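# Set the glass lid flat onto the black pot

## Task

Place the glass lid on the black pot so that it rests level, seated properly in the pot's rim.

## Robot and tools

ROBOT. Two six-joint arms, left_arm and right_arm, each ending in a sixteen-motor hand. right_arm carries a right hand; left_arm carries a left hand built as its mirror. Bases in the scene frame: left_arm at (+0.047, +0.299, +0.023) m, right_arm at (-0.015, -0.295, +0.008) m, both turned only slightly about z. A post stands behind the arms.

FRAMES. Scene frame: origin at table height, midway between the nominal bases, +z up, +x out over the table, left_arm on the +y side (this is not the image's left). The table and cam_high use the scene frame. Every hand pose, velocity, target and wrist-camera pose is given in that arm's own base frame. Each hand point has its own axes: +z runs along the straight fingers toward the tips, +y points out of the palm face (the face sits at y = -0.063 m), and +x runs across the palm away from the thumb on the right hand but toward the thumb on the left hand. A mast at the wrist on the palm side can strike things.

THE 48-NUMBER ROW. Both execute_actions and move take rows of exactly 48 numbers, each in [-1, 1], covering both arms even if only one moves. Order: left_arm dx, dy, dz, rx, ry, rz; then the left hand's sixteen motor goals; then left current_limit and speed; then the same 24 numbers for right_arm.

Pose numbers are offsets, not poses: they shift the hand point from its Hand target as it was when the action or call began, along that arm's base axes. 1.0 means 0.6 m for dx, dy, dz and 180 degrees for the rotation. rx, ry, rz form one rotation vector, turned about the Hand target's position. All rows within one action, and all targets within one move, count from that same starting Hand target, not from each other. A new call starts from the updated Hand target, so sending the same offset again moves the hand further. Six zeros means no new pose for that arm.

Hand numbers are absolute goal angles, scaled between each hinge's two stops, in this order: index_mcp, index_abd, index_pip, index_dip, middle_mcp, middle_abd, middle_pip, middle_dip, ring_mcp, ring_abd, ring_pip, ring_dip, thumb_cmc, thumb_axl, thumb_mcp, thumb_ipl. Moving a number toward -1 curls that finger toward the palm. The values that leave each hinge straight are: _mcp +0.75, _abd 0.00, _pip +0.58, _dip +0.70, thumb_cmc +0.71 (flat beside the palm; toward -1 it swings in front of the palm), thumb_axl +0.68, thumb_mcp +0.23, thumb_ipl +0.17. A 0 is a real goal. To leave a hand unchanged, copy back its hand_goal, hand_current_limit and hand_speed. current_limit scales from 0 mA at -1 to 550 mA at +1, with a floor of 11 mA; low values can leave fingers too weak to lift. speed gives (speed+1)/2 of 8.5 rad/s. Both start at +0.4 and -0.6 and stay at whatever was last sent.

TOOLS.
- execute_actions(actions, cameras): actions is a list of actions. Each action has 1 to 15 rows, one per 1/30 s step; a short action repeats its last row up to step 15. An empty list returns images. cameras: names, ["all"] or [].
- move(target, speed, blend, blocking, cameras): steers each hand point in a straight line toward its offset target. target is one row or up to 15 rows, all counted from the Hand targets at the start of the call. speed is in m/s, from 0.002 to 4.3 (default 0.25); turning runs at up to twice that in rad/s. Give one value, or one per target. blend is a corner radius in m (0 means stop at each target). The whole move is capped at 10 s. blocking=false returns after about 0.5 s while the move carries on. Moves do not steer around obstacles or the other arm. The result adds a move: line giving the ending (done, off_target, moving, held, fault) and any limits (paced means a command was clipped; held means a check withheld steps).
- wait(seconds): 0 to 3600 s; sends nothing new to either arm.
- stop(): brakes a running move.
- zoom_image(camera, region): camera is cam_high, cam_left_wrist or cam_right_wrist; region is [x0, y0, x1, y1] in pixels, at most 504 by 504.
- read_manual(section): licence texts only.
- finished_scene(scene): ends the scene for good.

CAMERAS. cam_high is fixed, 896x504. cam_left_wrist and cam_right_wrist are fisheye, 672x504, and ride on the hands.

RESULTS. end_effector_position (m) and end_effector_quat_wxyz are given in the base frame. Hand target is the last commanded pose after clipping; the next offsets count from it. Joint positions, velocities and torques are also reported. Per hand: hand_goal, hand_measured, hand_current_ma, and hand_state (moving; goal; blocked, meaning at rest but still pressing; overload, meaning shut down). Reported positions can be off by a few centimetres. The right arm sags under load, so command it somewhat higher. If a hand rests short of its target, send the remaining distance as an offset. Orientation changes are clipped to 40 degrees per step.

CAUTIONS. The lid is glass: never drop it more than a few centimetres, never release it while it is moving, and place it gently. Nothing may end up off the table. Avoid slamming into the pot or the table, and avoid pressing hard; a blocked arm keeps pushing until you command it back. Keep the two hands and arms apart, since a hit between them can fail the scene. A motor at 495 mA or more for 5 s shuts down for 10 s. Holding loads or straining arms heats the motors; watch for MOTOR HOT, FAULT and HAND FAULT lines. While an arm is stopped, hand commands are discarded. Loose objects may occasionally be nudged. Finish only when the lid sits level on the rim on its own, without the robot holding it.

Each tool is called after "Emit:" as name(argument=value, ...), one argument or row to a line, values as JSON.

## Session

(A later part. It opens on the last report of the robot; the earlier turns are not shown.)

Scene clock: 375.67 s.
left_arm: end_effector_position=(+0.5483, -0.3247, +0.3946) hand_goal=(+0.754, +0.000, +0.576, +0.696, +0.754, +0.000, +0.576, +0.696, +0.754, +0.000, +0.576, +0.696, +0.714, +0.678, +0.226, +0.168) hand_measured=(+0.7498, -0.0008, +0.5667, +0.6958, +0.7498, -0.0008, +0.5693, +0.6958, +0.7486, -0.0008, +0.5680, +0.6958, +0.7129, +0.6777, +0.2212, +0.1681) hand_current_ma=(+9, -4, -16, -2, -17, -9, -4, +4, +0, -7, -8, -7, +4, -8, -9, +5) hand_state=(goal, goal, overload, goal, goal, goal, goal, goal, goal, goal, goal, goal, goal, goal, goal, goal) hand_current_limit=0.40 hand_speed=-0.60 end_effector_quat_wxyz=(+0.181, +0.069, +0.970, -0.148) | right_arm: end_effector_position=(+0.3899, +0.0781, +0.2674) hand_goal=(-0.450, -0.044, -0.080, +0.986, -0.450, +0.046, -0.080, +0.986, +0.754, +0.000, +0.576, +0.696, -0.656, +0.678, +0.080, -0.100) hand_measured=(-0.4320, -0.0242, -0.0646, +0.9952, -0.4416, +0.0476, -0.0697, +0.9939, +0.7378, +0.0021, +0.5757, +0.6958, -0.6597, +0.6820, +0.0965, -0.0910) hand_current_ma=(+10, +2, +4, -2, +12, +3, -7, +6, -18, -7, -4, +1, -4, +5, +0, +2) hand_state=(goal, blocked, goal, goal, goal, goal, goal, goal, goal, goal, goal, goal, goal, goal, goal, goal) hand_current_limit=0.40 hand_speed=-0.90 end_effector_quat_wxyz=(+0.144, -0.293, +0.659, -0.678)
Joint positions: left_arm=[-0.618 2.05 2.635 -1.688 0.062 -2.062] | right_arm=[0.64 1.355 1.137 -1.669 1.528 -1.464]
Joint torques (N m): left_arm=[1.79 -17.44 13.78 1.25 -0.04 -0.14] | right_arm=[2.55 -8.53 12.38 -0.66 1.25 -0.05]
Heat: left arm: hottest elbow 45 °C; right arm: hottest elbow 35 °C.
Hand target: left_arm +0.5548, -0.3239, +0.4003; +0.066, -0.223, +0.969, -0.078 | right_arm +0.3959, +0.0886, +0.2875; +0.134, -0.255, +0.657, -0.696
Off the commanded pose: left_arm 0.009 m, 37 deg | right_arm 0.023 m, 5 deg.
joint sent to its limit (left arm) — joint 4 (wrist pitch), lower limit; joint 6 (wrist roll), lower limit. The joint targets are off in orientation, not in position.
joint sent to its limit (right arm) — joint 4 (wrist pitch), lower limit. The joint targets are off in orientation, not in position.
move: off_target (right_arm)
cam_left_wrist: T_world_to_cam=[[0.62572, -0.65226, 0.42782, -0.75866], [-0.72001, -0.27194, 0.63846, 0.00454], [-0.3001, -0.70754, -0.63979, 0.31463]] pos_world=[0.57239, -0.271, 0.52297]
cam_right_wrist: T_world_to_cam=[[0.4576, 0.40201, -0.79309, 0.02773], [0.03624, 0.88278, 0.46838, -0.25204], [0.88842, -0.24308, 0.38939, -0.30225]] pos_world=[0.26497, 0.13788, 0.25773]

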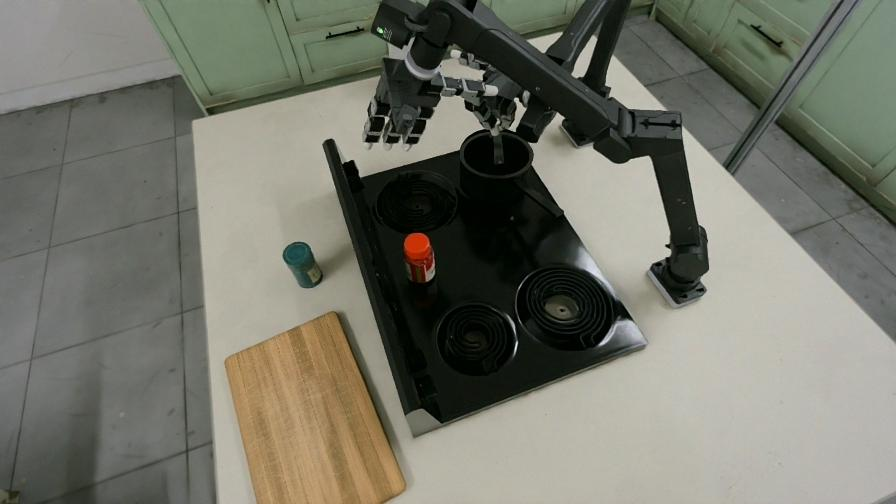

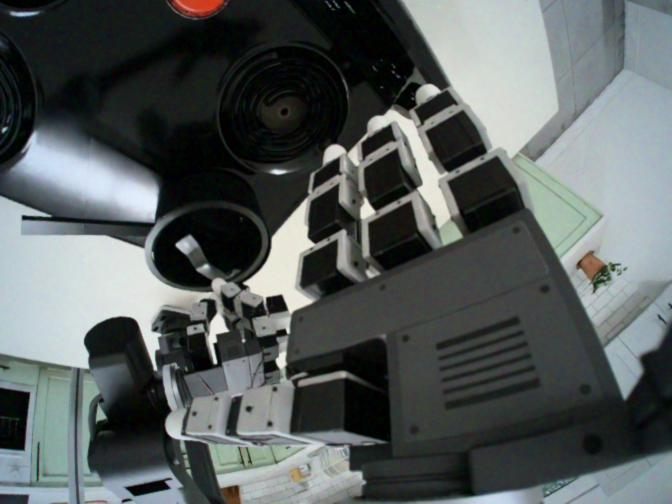

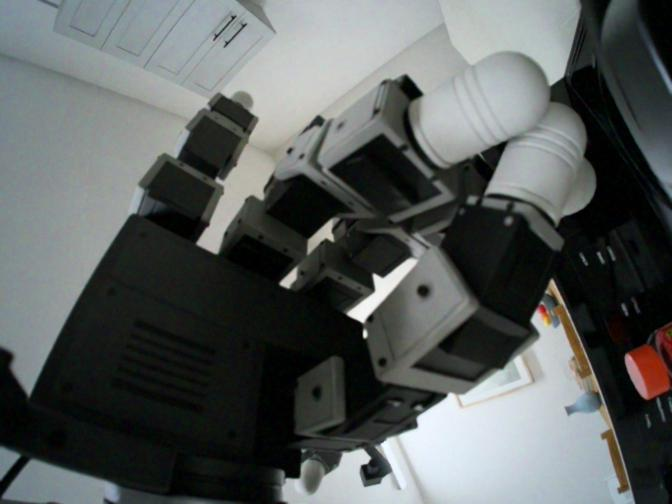

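Emit:
move(
  target=[0,0,0,0,0,0,0.754,0,0.576,0.696,0.754,0,0.576,0.696,0.754,0,0.576,0.696,0.714,0.678,0.226,0.168,0.4,-0.6,0,0.0,0.05,0,0,0,-0.45,-0.045,-0.08,0.986,-0.45,0.045,-0.08,0.986,0.754,0,0.576,0.696,-0.657,0.678,0.1,-0.10,0.0,-0.9],
  speed=0.04,
  cameras=["all"],
)

Emit:
zoom_image(
  camera="cam_left_wrist",
  region=[135, 185, 285, 305],
)

Emit:
zoom_image(
  camera="cam_high",
  region=[454, 110, 544, 190],
)

Scene clock: 378.77 s.
left_arm: end_effector_position=(+0.5483, -0.3247, +0.3946) hand_goal=(+0.754, +0.000, +0.576, +0.696, +0.754, +0.000, +0.576, +0.696, +0.754, +0.000, +0.576, +0.696, +0.714, +0.678, +0.226, +0.168) hand_measured=(+0.7498, -0.0008, +0.5680, +0.6958, +0.7498, +0.0007, +0.5693, +0.6958, +0.7486, +0.0007, +0.5680, +0.6958, +0.7129, +0.6777, +0.2212, +0.1681) hand_current_ma=(+13, +2, -7, -1, -21, -12, +6, +14, +11, -3, +1, -1, +9, -1, -7, +7) hand_state=(goal, goal, overload, goal, goal, goal, goal, goal, goal, goal, goal, goal, goal, goal, goal, goal) hand_current_limit=0.40 hand_speed=-0.60 end_effector_quat_wxyz=(+0.181, +0.069, +0.970, -0.148) | right_arm: end_effector_position=(+0.3912, +0.0788, +0.2926) hand_goal=(-0.450, -0.044, -0.080, +0.986, -0.450, +0.046, -0.080, +0.986, +0.754, +0.000, +0.576, +0.696, -0.656, +0.678, +0.100, -0.100) hand_measured=(-0.4344, -0.0242, -0.0646, +0.9952, -0.4441, +0.0490, -0.0697, +0.9926, +0.7378, +0.0021, +0.5757, +0.6958, -0.6597, +0.6820, +0.1005, -0.0949) hand_current_ma=(+11, +6, +4, +4, +12, -2, -6, +15, -16, -11, +8, +7, -4, +1, -1, -13) hand_state=(goal, blocked, goal, goal, goal, goal, goal, goal, goal, goal, goal, goal, goal, goal, goal, goal) hand_current_limit=0.00 hand_speed=-0.90 end_effector_quat_wxyz=(+0.142, -0.297, +0.656, -0.679)
Joint positions: left_arm=[-0.618 2.05 2.635 -1.688 0.062 -2.062] | right_arm=[0.641 1.333 1.186 -1.669 1.533 -1.546]
Joint torques (N m): left_arm=[1.96 -17.44 13.76 1.25 -0.03 -0.15] | right_arm=[2.43 -8.88 13.03 -0.59 1.3 -0.05]
Heat: left arm: hottest elbow 45 °C; right arm: hottest elbow 35 °C.
Hand target: left_arm +0.5548, -0.3239, +0.4003; +0.066, -0.223, +0.969, -0.078 | right_arm +0.3959, +0.0886, +0.3175; +0.135, -0.255, +0.657, -0.696
Off the commanded pose: left_arm 0.009 m, 37 deg | right_arm 0.027 m, 5 deg.
joint sent to its limit (left arm) — joint 4 (wrist pitch), lower limit; joint 6 (wrist roll), lower limit. The joint targets are off in orientation, not in position.
joint sent to its limit (right arm) — joint 4 (wrist pitch), lower limit. The joint targets are off in orientation, not in position.
move: off_target (right_arm)
cam_left_wrist: T_world_to_cam=[[0.62572, -0.65226, 0.42782, -0.75866], [-0.72001, -0.27194, 0.63846, 0.00454], [-0.3001, -0.70754, -0.63979, 0.31463]] pos_world=[0.57239, -0.271, 0.52297]
cam_right_wrist: T_world_to_cam=[[0.45005, 0.39655, -0.80013, 0.05229], [0.03519, 0.88743, 0.4596, -0.26189], [0.89231, -0.235, 0.38544, -0.31401]] pos_world=[0.26587, 0.13788, 0.28324]

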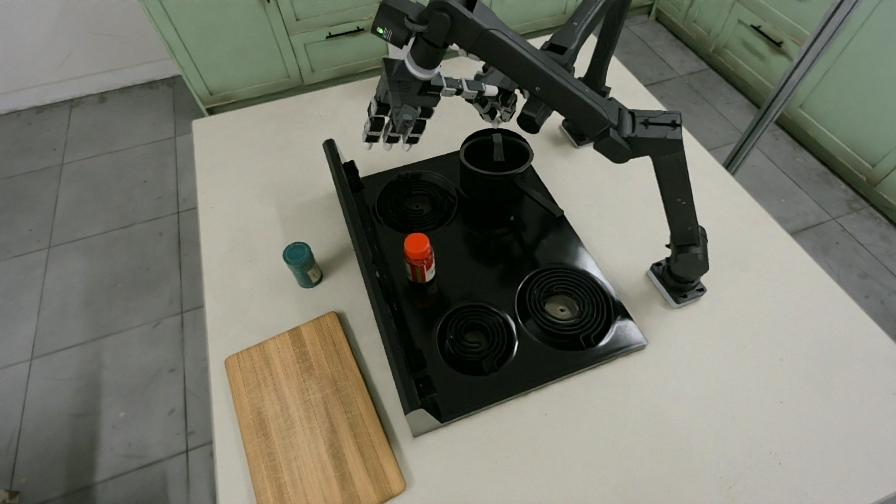

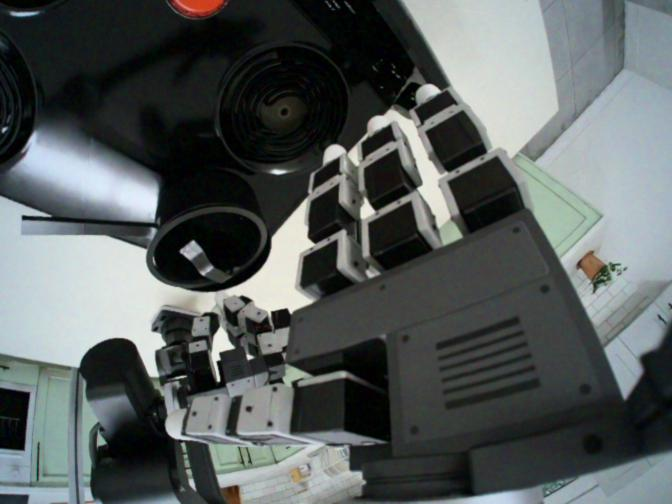

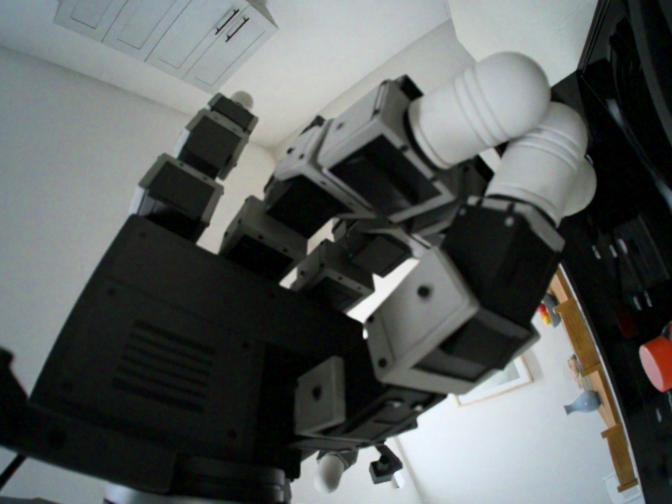

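Scaled by 3.360 from the camera's image (finer frame: 960x720).

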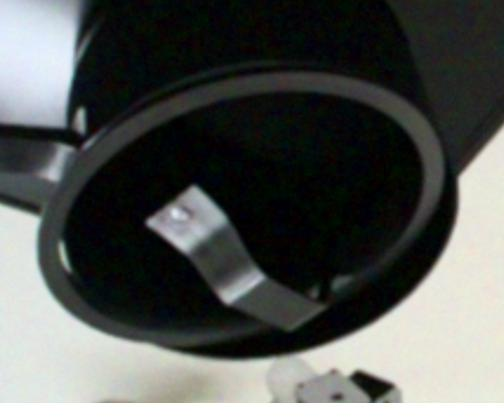

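Scaled by 5.600.

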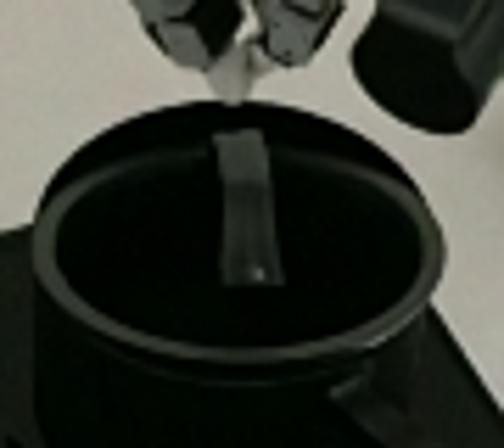

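Emit:
move(
  target=[0,0,0,0,0,0,0.754,0,0.576,0.696,0.754,0,0.576,0.696,0.754,0,0.576,0.696,0.714,0.678,0.226,0.168,0.4,-0.6,0.0385,0.0273,-0.0,0.0739,-0.0017,0.1857,-0.068,-0.045,-0.08,0.986,-0.068,0.045,-0.08,0.986,0.754,0,0.576,0.696,-0.657,0.678,0.449,-0.10,0.4,-0.85],
  speed=0.1,
  cameras=["all"],
)

Emit:
zoom_image(
  camera="cam_left_wrist",
  region=[135, 185, 285, 305],
)

Emit:
zoom_image(
  camera="cam_high",
  region=[454, 110, 544, 190],
)

Scene clock: 391.10 s.
left_arm: end_effector_position=(+0.5483, -0.3247, +0.3946) hand_goal=(+0.754, +0.000, +0.576, +0.696, +0.754, +0.000, +0.576, +0.696, +0.754, +0.000, +0.576, +0.696, +0.714, +0.678, +0.226, +0.168) hand_measured=(+0.7498, +0.0007, +0.5667, +0.6958, +0.7486, -0.0008, +0.5680, +0.6958, +0.7486, +0.0007, +0.5667, +0.6958, +0.7129, +0.6777, +0.2212, +0.1681) hand_current_ma=(-5, -6, -5, -4, -17, -5, -3, +3, -7, -5, -4, -3, +16, +0, +0, +6) hand_state=(goal, goal, overload, goal, goal, goal, goal, goal, goal, goal, goal, goal, goal, goal, goal, goal) hand_current_limit=0.40 hand_speed=-0.60 end_effector_quat_wxyz=(+0.181, +0.069, +0.970, -0.148) | right_arm: end_effector_position=(+0.4186, +0.1114, +0.3159) hand_goal=(-0.068, -0.044, -0.080, +0.986, -0.068, +0.046, -0.080, +0.986, +0.754, +0.000, +0.576, +0.696, -0.656, +0.678, +0.450, -0.100) hand_measured=(-0.0823, -0.0360, -0.0723, +0.9914, -0.0835, +0.0402, -0.0736, +0.9914, +0.7378, +0.0021, +0.5757, +0.6958, -0.6547, +0.6820, +0.4449, -0.0987) hand_current_ma=(-1, +2, -1, -2, +15, +8, -4, +12, -15, -9, +5, +8, -11, +2, +4, +3) hand_state=(goal, goal, goal, goal, goal, goal, goal, goal, goal, goal, goal, goal, goal, goal, goal, goal) hand_current_limit=0.40 hand_speed=-0.85 end_effector_quat_wxyz=(+0.230, -0.280, +0.734, -0.575)
Joint positions: left_arm=[-0.618 2.05 2.635 -1.688 0.062 -2.062] | right_arm=[0.6 1.187 1.174 -1.016 1.294 -2.114]
Joint torques (N m): left_arm=[1.96 -17.73 13.75 1.18 -0.04 -0.16] | right_arm=[0.73 -8.29 9.01 1.47 0.86 0.02]
Heat: left arm: hottest elbow 45 °C; right arm: hottest elbow 36 °C.
Hand target: left_arm +0.5548, -0.3239, +0.4003; +0.066, -0.223, +0.969, -0.078 | right_arm +0.4190, +0.1050, +0.3174; +0.358, -0.414, +0.631, -0.549
Off the commanded pose: left_arm 0.009 m, 37 deg | right_arm 0.007 m, 24 deg.
joint sent to its limit (left arm) — joint 4 (wrist pitch), lower limit; joint 6 (wrist roll), lower limit. The joint targets are off in orientation, not in position.
joint sent to its limit (right arm) — joint 6 (wrist roll), lower limit. The joint targets are off in orientation, not in position.
move: off_target (right_arm)
cam_left_wrist: T_world_to_cam=[[0.62572, -0.65226, 0.42782, -0.75866], [-0.72001, -0.27194, 0.63846, 0.00454], [-0.3001, -0.70754, -0.63979, 0.31463]] pos_world=[0.57239, -0.271, 0.52297]
cam_right_wrist: T_world_to_cam=[[0.44679, 0.6486, -0.61619, -0.03915], [-0.06177, 0.70948, 0.70201, -0.3187], [0.8925, -0.27559, 0.35706, -0.32631]] pos_world=[0.28904, 0.16158, 0.31612]

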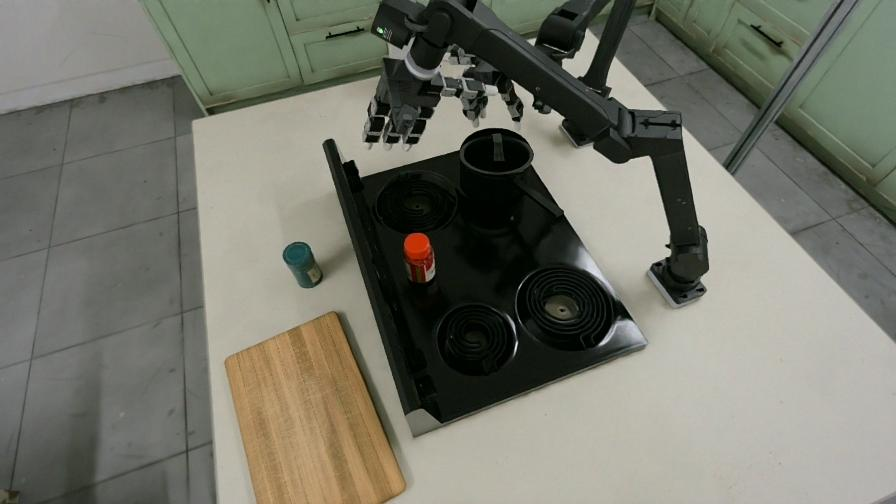

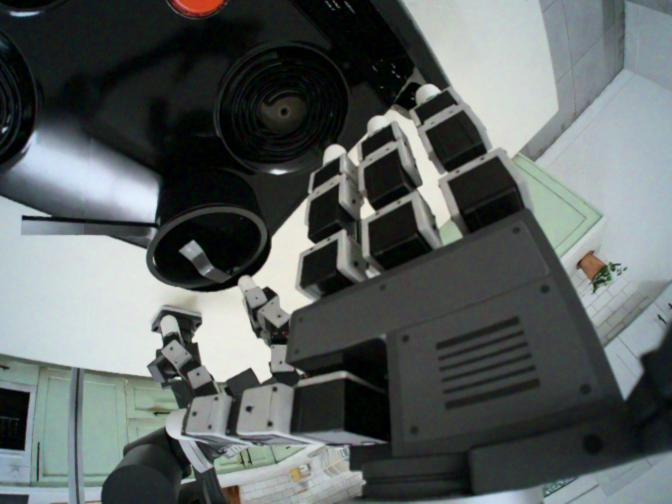

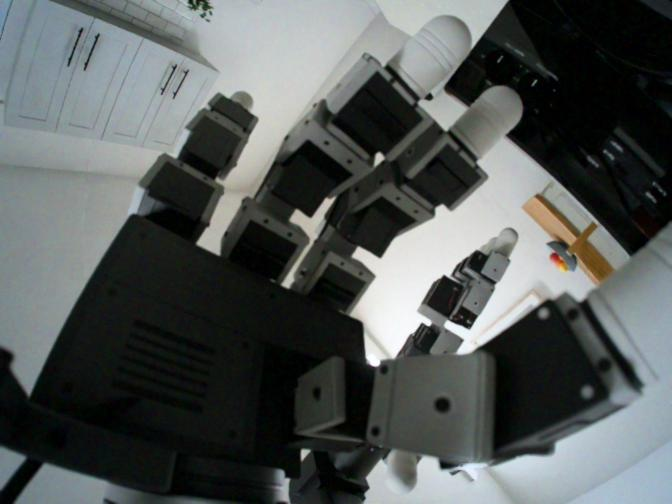

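Scaled by 3.360 from the camera's image (finer frame: 960x720).

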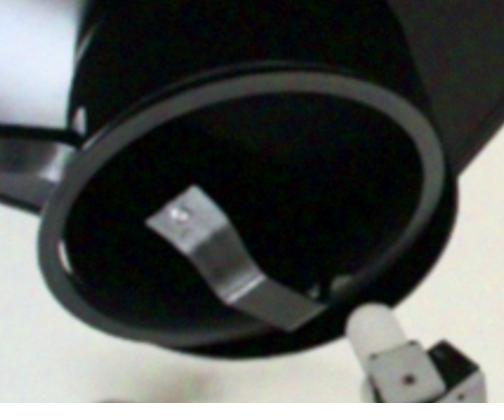

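Scaled by 5.600.

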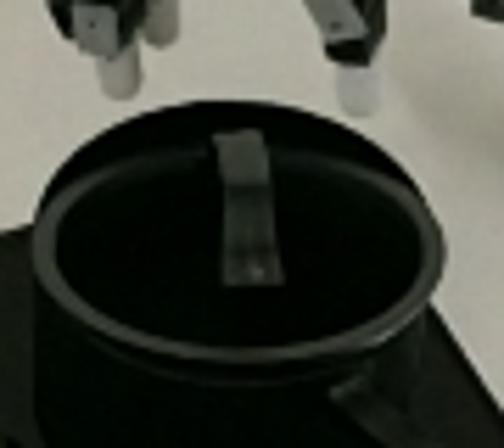

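Emit:
move(
  target=[0,0,0,0,0,0,0.754,0,0.576,0.696,0.754,0,0.576,0.696,0.754,0,0.576,0.696,0.714,0.678,0.226,0.168,0.4,-0.6,-0.0283,-0.0333,-0.0957,-0.0213,0.0158,-0.1458,-0.068,-0.045,-0.08,0.986,-0.068,0.045,-0.08,0.986,0.754,0,0.576,0.696,-0.657,0.678,0.449,-0.10,0.4,-0.85],
  speed=0.08,
  cameras=["all"],
)

Emit:
zoom_image(
  camera="cam_left_wrist",
  region=[135, 185, 285, 305],
)

Emit:
zoom_image(
  camera="cam_high",
  region=[454, 110, 544, 190],
)

Scene clock: 399.57 s.
left_arm: end_effector_position=(+0.5483, -0.3247, +0.3946) hand_goal=(+0.754, +0.000, +0.576, +0.696, +0.754, +0.000, +0.576, +0.696, +0.754, +0.000, +0.576, +0.696, +0.714, +0.678, +0.226, +0.168) hand_measured=(+0.7498, -0.0008, +0.5680, +0.6958, +0.7486, +0.0007, +0.5693, +0.6958, +0.7498, +0.0007, +0.5667, +0.6958, +0.7142, +0.6767, +0.2212, +0.1681) hand_current_ma=(+10, -4, -15, -1, -16, -9, -8, +5, -5, -4, -3, -2, +7, -11, -4, +7) hand_state=(goal, goal, overload, goal, goal, goal, goal, goal, goal, goal, goal, goal, goal, goal, goal, goal) hand_current_limit=0.40 hand_speed=-0.60 end_effector_quat_wxyz=(+0.181, +0.069, +0.970, -0.148) | right_arm: end_effector_position=(+0.4017, +0.0832, +0.2638) hand_goal=(-0.068, -0.044, -0.080, +0.986, -0.068, +0.046, -0.080, +0.986, +0.754, +0.000, +0.576, +0.696, -0.656, +0.678, +0.450, -0.100) hand_measured=(-0.0823, -0.0360, -0.0736, +0.9914, -0.0835, +0.0402, -0.0736, +0.9914, +0.7378, +0.0021, +0.5770, +0.6958, -0.6547, +0.6820, +0.4449, -0.0987) hand_current_ma=(+4, -3, +3, -1, +7, +7, -7, +16, -9, -12, +1, +5, -2, +8, -4, +1) hand_state=(goal, goal, goal, goal, goal, goal, goal, goal, goal, goal, goal, goal, goal, goal, goal, goal) hand_current_limit=0.40 hand_speed=-0.85 end_effector_quat_wxyz=(+0.191, -0.278, +0.704, -0.625)
Joint positions: left_arm=[-0.618 2.05 2.635 -1.688 0.062 -2.062] | right_arm=[0.6 1.185 1.011 -0.938 1.409 -2.114]
Joint torques (N m): left_arm=[1.96 -17.67 13.82 1.1 -0.07 -0.16] | right_arm=[2.08 -6.48 8.75 1.28 1.23 0]
Heat: left arm: hottest elbow 45 °C; right arm: hottest elbow 36 °C.
Hand target: left_arm +0.5548, -0.3239, +0.4003; +0.066, -0.223, +0.969, -0.078 | right_arm +0.4020, +0.0850, +0.2601; +0.195, -0.285, +0.699, -0.627
Off the commanded pose: left_arm 0.009 m, 37 deg | right_arm 0.004 m, 1 deg.
joint sent to its limit (left arm) — joint 4 (wrist pitch), lower limit; joint 6 (wrist roll), lower limit. The joint targets are off in orientation, not in position.
joint sent to its limit (right arm) — joint 6 (wrist roll), lower limit. The joint targets still meet the commanded pose.
move: done
cam_left_wrist: T_world_to_cam=[[0.62572, -0.65226, 0.42782, -0.75866], [-0.72001, -0.27194, 0.63846, 0.00454], [-0.3001, -0.70754, -0.63979, 0.31463]] pos_world=[0.57239, -0.271, 0.52297]
cam_right_wrist: T_world_to_cam=[[0.47183, 0.53804, -0.69849, -0.02463], [-0.01293, 0.79636, 0.60469, -0.26428], [0.88159, -0.27628, 0.38271, -0.30275]] pos_world=[0.27511, 0.14007, 0.25847]

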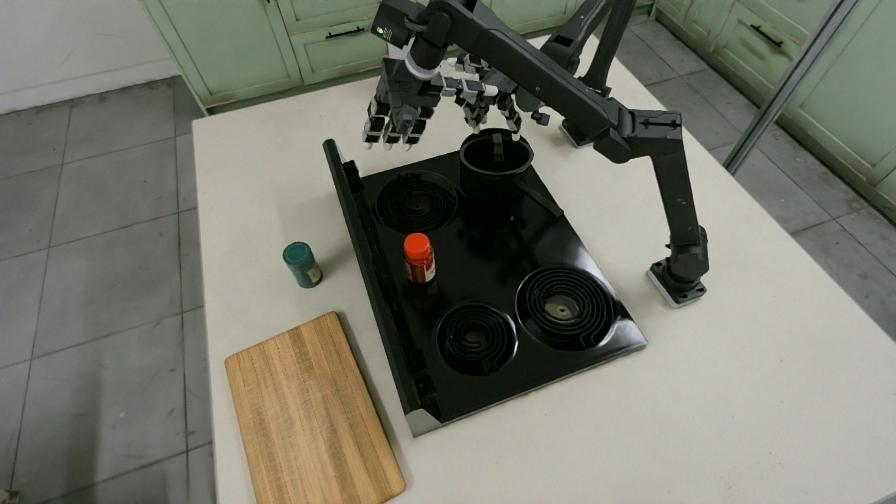

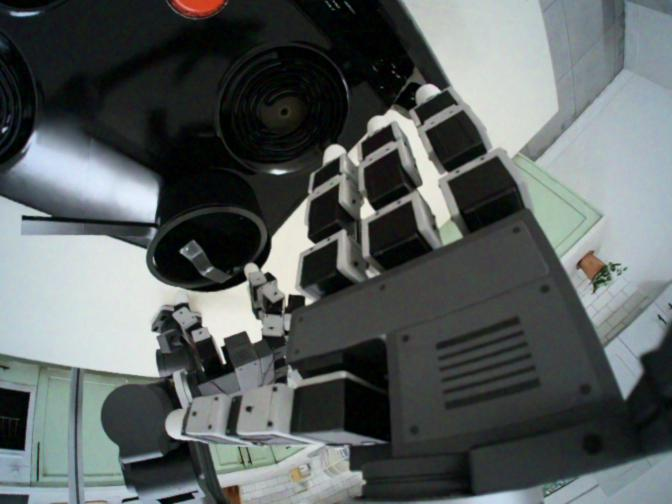

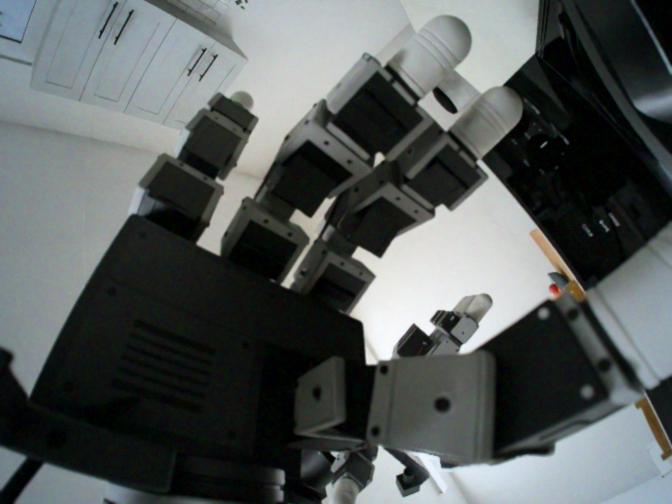

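Scaled by 3.360 from the camera's image (finer frame: 960x720).

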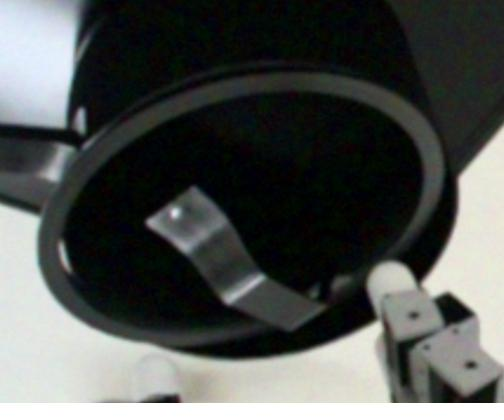

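Scaled by 5.600.

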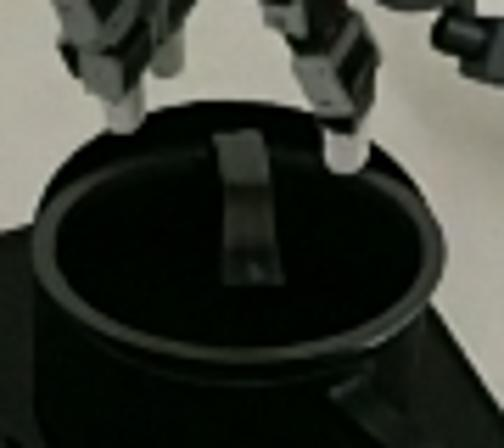

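Emit:
move(
  target=[0,0,0,0,0,0,0.754,0,0.576,0.696,0.754,0,0.576,0.696,0.754,0,0.576,0.696,0.714,0.678,0.226,0.168,0.4,-0.6,0,0,-0.08,0,0,0,-0.068,-0.045,-0.08,0.986,-0.068,0.045,-0.08,0.986,0.754,0,0.576,0.696,-0.657,0.678,0.449,-0.10,0.4,-0.85],
  speed=0.05,
  cameras=["all"],
)

Emit:
zoom_image(
  camera="cam_left_wrist",
  region=[135, 185, 285, 305],
)

Emit:
zoom_image(
  camera="cam_high",
  region=[454, 110, 544, 190],
)

Emit:
zoom_image(
  camera="cam_right_wrist",
  region=[400, 0, 672, 272],
)

Scene clock: 401.97 s.
left_arm: end_effector_position=(+0.5483, -0.3247, +0.3946) hand_goal=(+0.754, +0.000, +0.576, +0.696, +0.754, +0.000, +0.576, +0.696, +0.754, +0.000, +0.576, +0.696, +0.714, +0.678, +0.226, +0.168) hand_measured=(+0.7498, +0.0007, +0.5680, +0.6958, +0.7486, -0.0008, +0.5693, +0.6958, +0.7486, +0.0007, +0.5667, +0.6958, +0.7129, +0.6777, +0.2212, +0.1672) hand_current_ma=(-6, -8, -5, +0, -9, -9, +3, -5, -5, -7, +6, -2, +14, +2, -3, +10) hand_state=(goal, goal, overload, goal, goal, goal, goal, goal, goal, goal, goal, goal, goal, goal, goal, goal) hand_current_limit=0.40 hand_speed=-0.60 end_effector_quat_wxyz=(+0.181, +0.069, +0.970, -0.148) | right_arm: end_effector_position=(+0.4020, +0.0833, +0.2165) hand_goal=(-0.068, -0.044, -0.080, +0.986, -0.068, +0.046, -0.080, +0.986, +0.754, +0.000, +0.576, +0.696, -0.656, +0.678, +0.450, -0.100) hand_measured=(-0.0823, -0.0360, -0.0736, +0.9926, -0.0823, +0.0402, -0.0736, +0.9914, +0.7378, +0.0021, +0.5757, +0.6958, -0.6547, +0.6820, +0.4449, -0.0987) hand_current_ma=(+1, +1, +0, +0, +6, +10, -15, +14, -18, -9, +3, +1, -10, -1, -10, -15) hand_state=(goal, goal, goal, goal, goal, goal, goal, goal, goal, goal, goal, goal, goal, goal, goal, goal) hand_current_limit=0.40 hand_speed=-0.85 end_effector_quat_wxyz=(+0.192, -0.277, +0.704, -0.626)
Joint positions: left_arm=[-0.618 2.05 2.635 -1.688 0.062 -2.062] | right_arm=[0.6 1.217 0.909 -0.801 1.41 -2.114]
Joint torques (N m): left_arm=[1.79 -17.44 13.75 1.18 -0.03 -0.16] | right_arm=[2.02 -6.53 8.5 1.28 1.2 -0.01]
Heat: left arm: hottest elbow 45 °C; right arm: hottest elbow 35 °C.
Hand target: left_arm +0.5548, -0.3239, +0.4003; +0.066, -0.223, +0.969, -0.078 | right_arm +0.4021, +0.0850, +0.2121; +0.195, -0.285, +0.699, -0.627
Off the commanded pose: left_arm 0.009 m, 37 deg | right_arm 0.005 m, 1 deg.
joint sent to its limit (left arm) — joint 4 (wrist pitch), lower limit; joint 6 (wrist roll), lower limit. The joint targets are off in orientation, not in position.
joint sent to its limit (right arm) — joint 6 (wrist roll), lower limit. The joint targets still meet the commanded pose.
move: done
cam_left_wrist: T_world_to_cam=[[0.62572, -0.65226, 0.42782, -0.75866], [-0.72001, -0.27194, 0.63846, 0.00454], [-0.3001, -0.70754, -0.63979, 0.31463]] pos_world=[0.57239, -0.271, 0.52297]
cam_right_wrist: T_world_to_cam=[[0.47337, 0.53825, -0.69729, -0.05871], [-0.01387, 0.79605, 0.60507, -0.23542], [0.88075, -0.27675, 0.38429, -0.28485]] pos_world=[0.27541, 0.14017, 0.21097]

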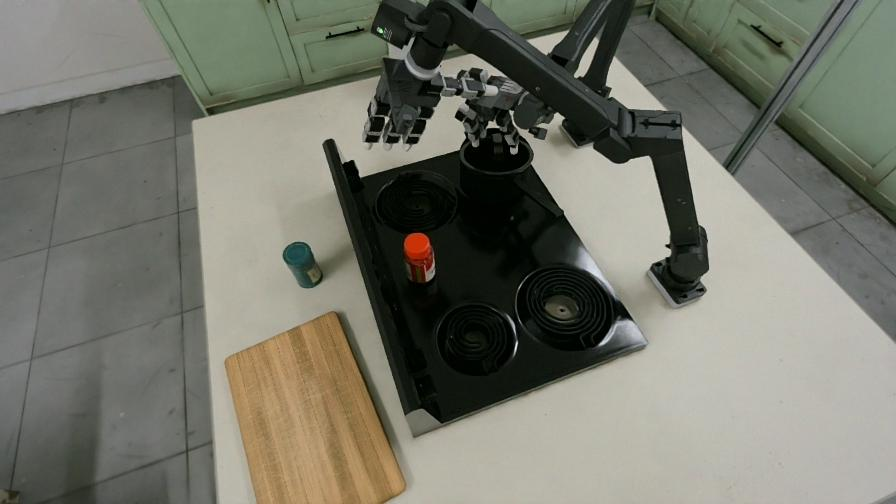

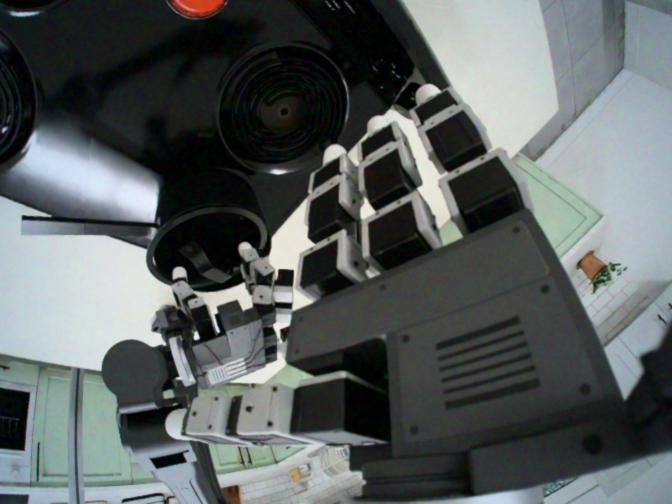

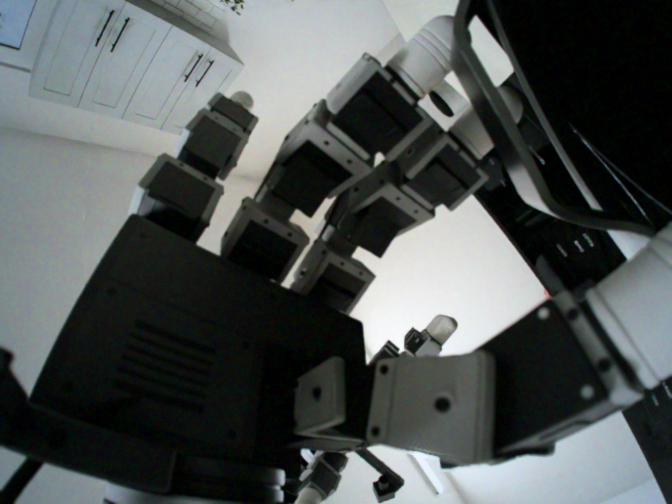

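Scaled by 3.360 from the camera's image (finer frame: 960x720).

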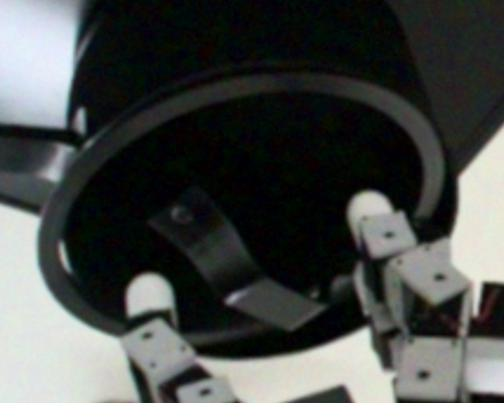

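Scaled by 5.600.

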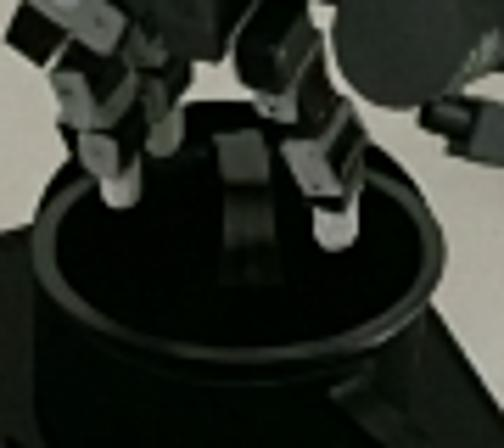

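Scaled by 1.853 from the camera's image (finer frame: 960x720).

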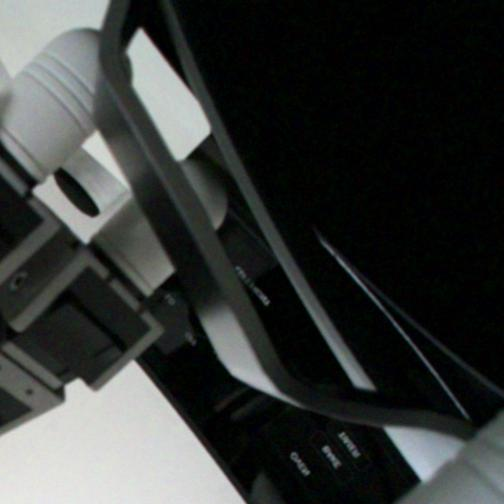

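Emit:
move(
  target=[0,0,0,0,0,0,0.754,0,0.576,0.696,0.754,0,0.576,0.696,0.754,0,0.576,0.696,0.714,0.678,0.226,0.168,0.4,-0.6,0,0,0,0,0,0,-0.32,-0.045,-0.08,0.986,-0.32,0.045,-0.08,0.986,0.754,0,0.576,0.696,-0.657,0.678,0.23,-0.10,0.4,-0.93],
  cameras=["all"],
)

Emit:
zoom_image(
  camera="cam_left_wrist",
  region=[135, 185, 285, 305],
)

Emit:
zoom_image(
  camera="cam_high",
  region=[454, 110, 544, 190],
)

Emit:
zoom_image(
  camera="cam_right_wrist",
  region=[400, 0, 672, 272],
)

Scene clock: 404.27 s.
left_arm: end_effector_position=(+0.5483, -0.3247, +0.3946) hand_goal=(+0.754, +0.000, +0.576, +0.696, +0.754, +0.000, +0.576, +0.696, +0.754, +0.000, +0.576, +0.696, +0.714, +0.678, +0.226, +0.168) hand_measured=(+0.7498, +0.0007, +0.5680, +0.6958, +0.7498, +0.0007, +0.5693, +0.6958, +0.7486, +0.0007, +0.5680, +0.6958, +0.7129, +0.6767, +0.2212, +0.1672) hand_current_ma=(+4, +5, -5, -1, -14, -9, -2, +8, -4, -5, -2, -8, +9, -7, -8, -1) hand_state=(goal, goal, overload, goal, goal, goal, goal, goal, goal, goal, goal, goal, goal, goal, goal, goal) hand_current_limit=0.40 hand_speed=-0.60 end_effector_quat_wxyz=(+0.181, +0.069, +0.970, -0.148) | right_arm: end_effector_position=(+0.4028, +0.0831, +0.2176) hand_goal=(-0.320, -0.044, -0.080, +0.986, -0.320, +0.046, -0.080, +0.986, +0.754, +0.000, +0.576, +0.696, -0.656, +0.678, +0.230, -0.100) hand_measured=(-0.3150, -0.0433, -0.0736, +0.9914, -0.2210, +0.0564, -0.0556, +0.9977, +0.7378, +0.0021, +0.5757, +0.6958, -0.6647, +0.6820, +0.3083, -0.0882) hand_current_ma=(-11, -5, -3, +1, +117, -2, +7, +15, -13, -7, +14, +5, -14, +5, +113, +6) hand_state=(goal, goal, goal, goal, blocked, goal, blocked, goal, goal, goal, goal, goal, goal, goal, blocked, goal) hand_current_limit=0.40 hand_speed=-0.93 end_effector_quat_wxyz=(+0.194, -0.274, +0.703, -0.627)
Joint positions: left_arm=[-0.618 2.05 2.635 -1.688 0.062 -2.062] | right_arm=[0.6 1.217 0.909 -0.795 1.415 -2.114]
Joint torques (N m): left_arm=[1.32 -17.32 13.78 1.09 -0.04 -0.15] | right_arm=[2.02 -6.36 8.5 1.02 0.96 0]
Heat: left arm: hottest elbow 45 °C; right arm: hottest elbow 35 °C.
Hand target: left_arm +0.5548, -0.3239, +0.4003; +0.066, -0.223, +0.969, -0.078 | right_arm +0.4020, +0.0850, +0.2120; +0.195, -0.285, +0.699, -0.627
Off the commanded pose: left_arm 0.009 m, 37 deg | right_arm 0.006 m, 1 deg.
joint sent to its limit (left arm) — joint 4 (wrist pitch), lower limit; joint 6 (wrist roll), lower limit. The joint targets are off in orientation, not in position.
joint sent to its limit (right arm) — joint 6 (wrist roll), lower limit. The joint targets still meet the commanded pose.
move: done
cam_left_wrist: T_world_to_cam=[[0.62572, -0.65226, 0.42782, -0.75866], [-0.72001, -0.27194, 0.63846, 0.00454], [-0.3001, -0.70754, -0.63979, 0.31463]] pos_world=[0.57239, -0.271, 0.52297]
cam_right_wrist: T_world_to_cam=[[0.4798, 0.53664, -0.69413, -0.06143], [-0.01643, 0.79649, 0.60442, -0.23484], [0.87723, -0.2786, 0.39097, -0.28589]] pos_world=[0.27641, 0.14037, 0.21108]

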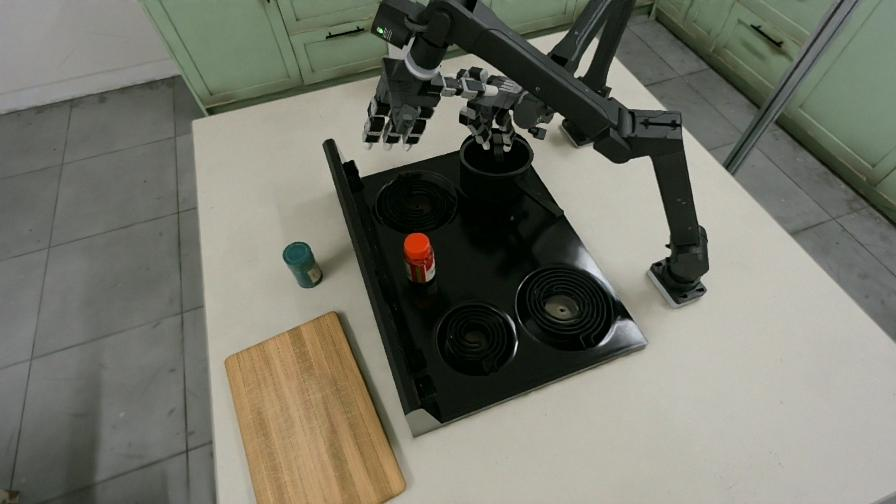

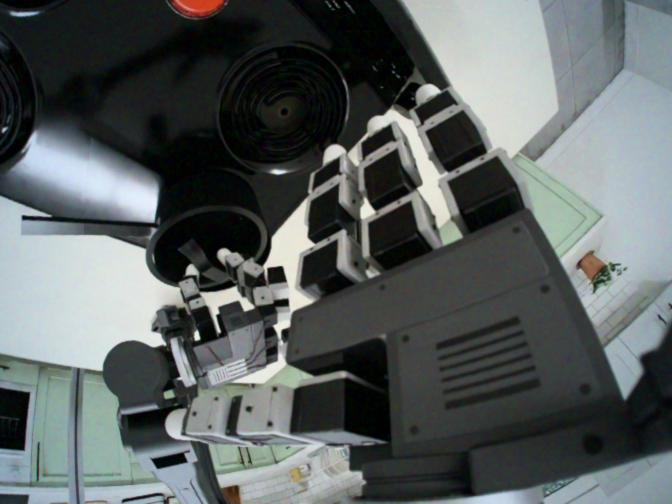

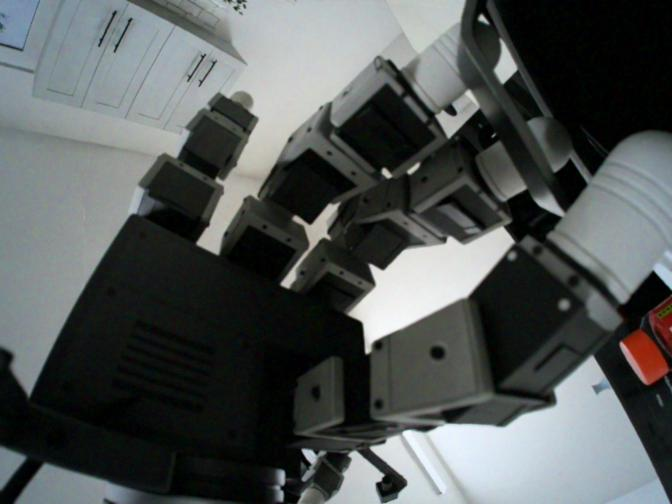

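Scaled by 3.360 from the camera's image (finer frame: 960x720).

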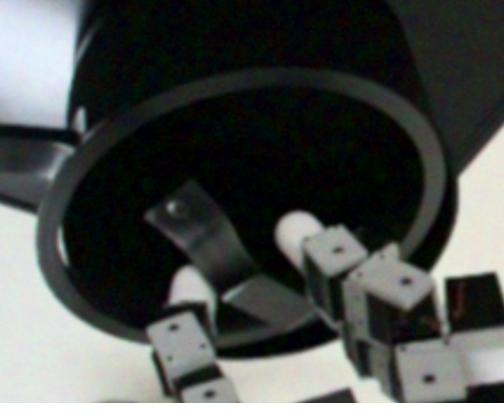

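Scaled by 5.600.

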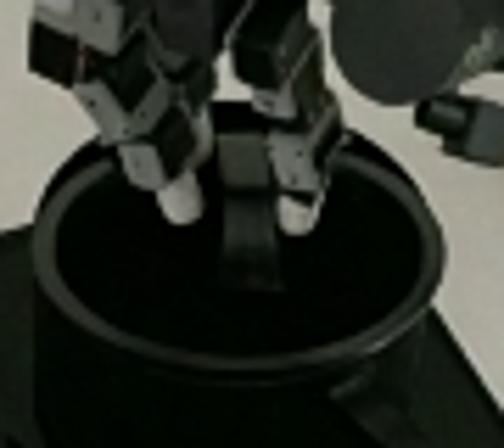

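Scaled by 1.853 from the camera's image (finer frame: 960x720).

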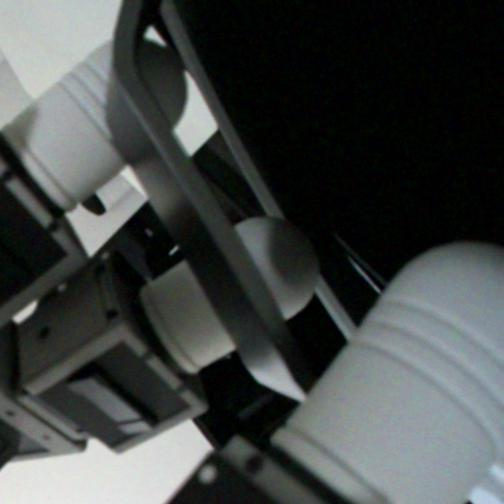

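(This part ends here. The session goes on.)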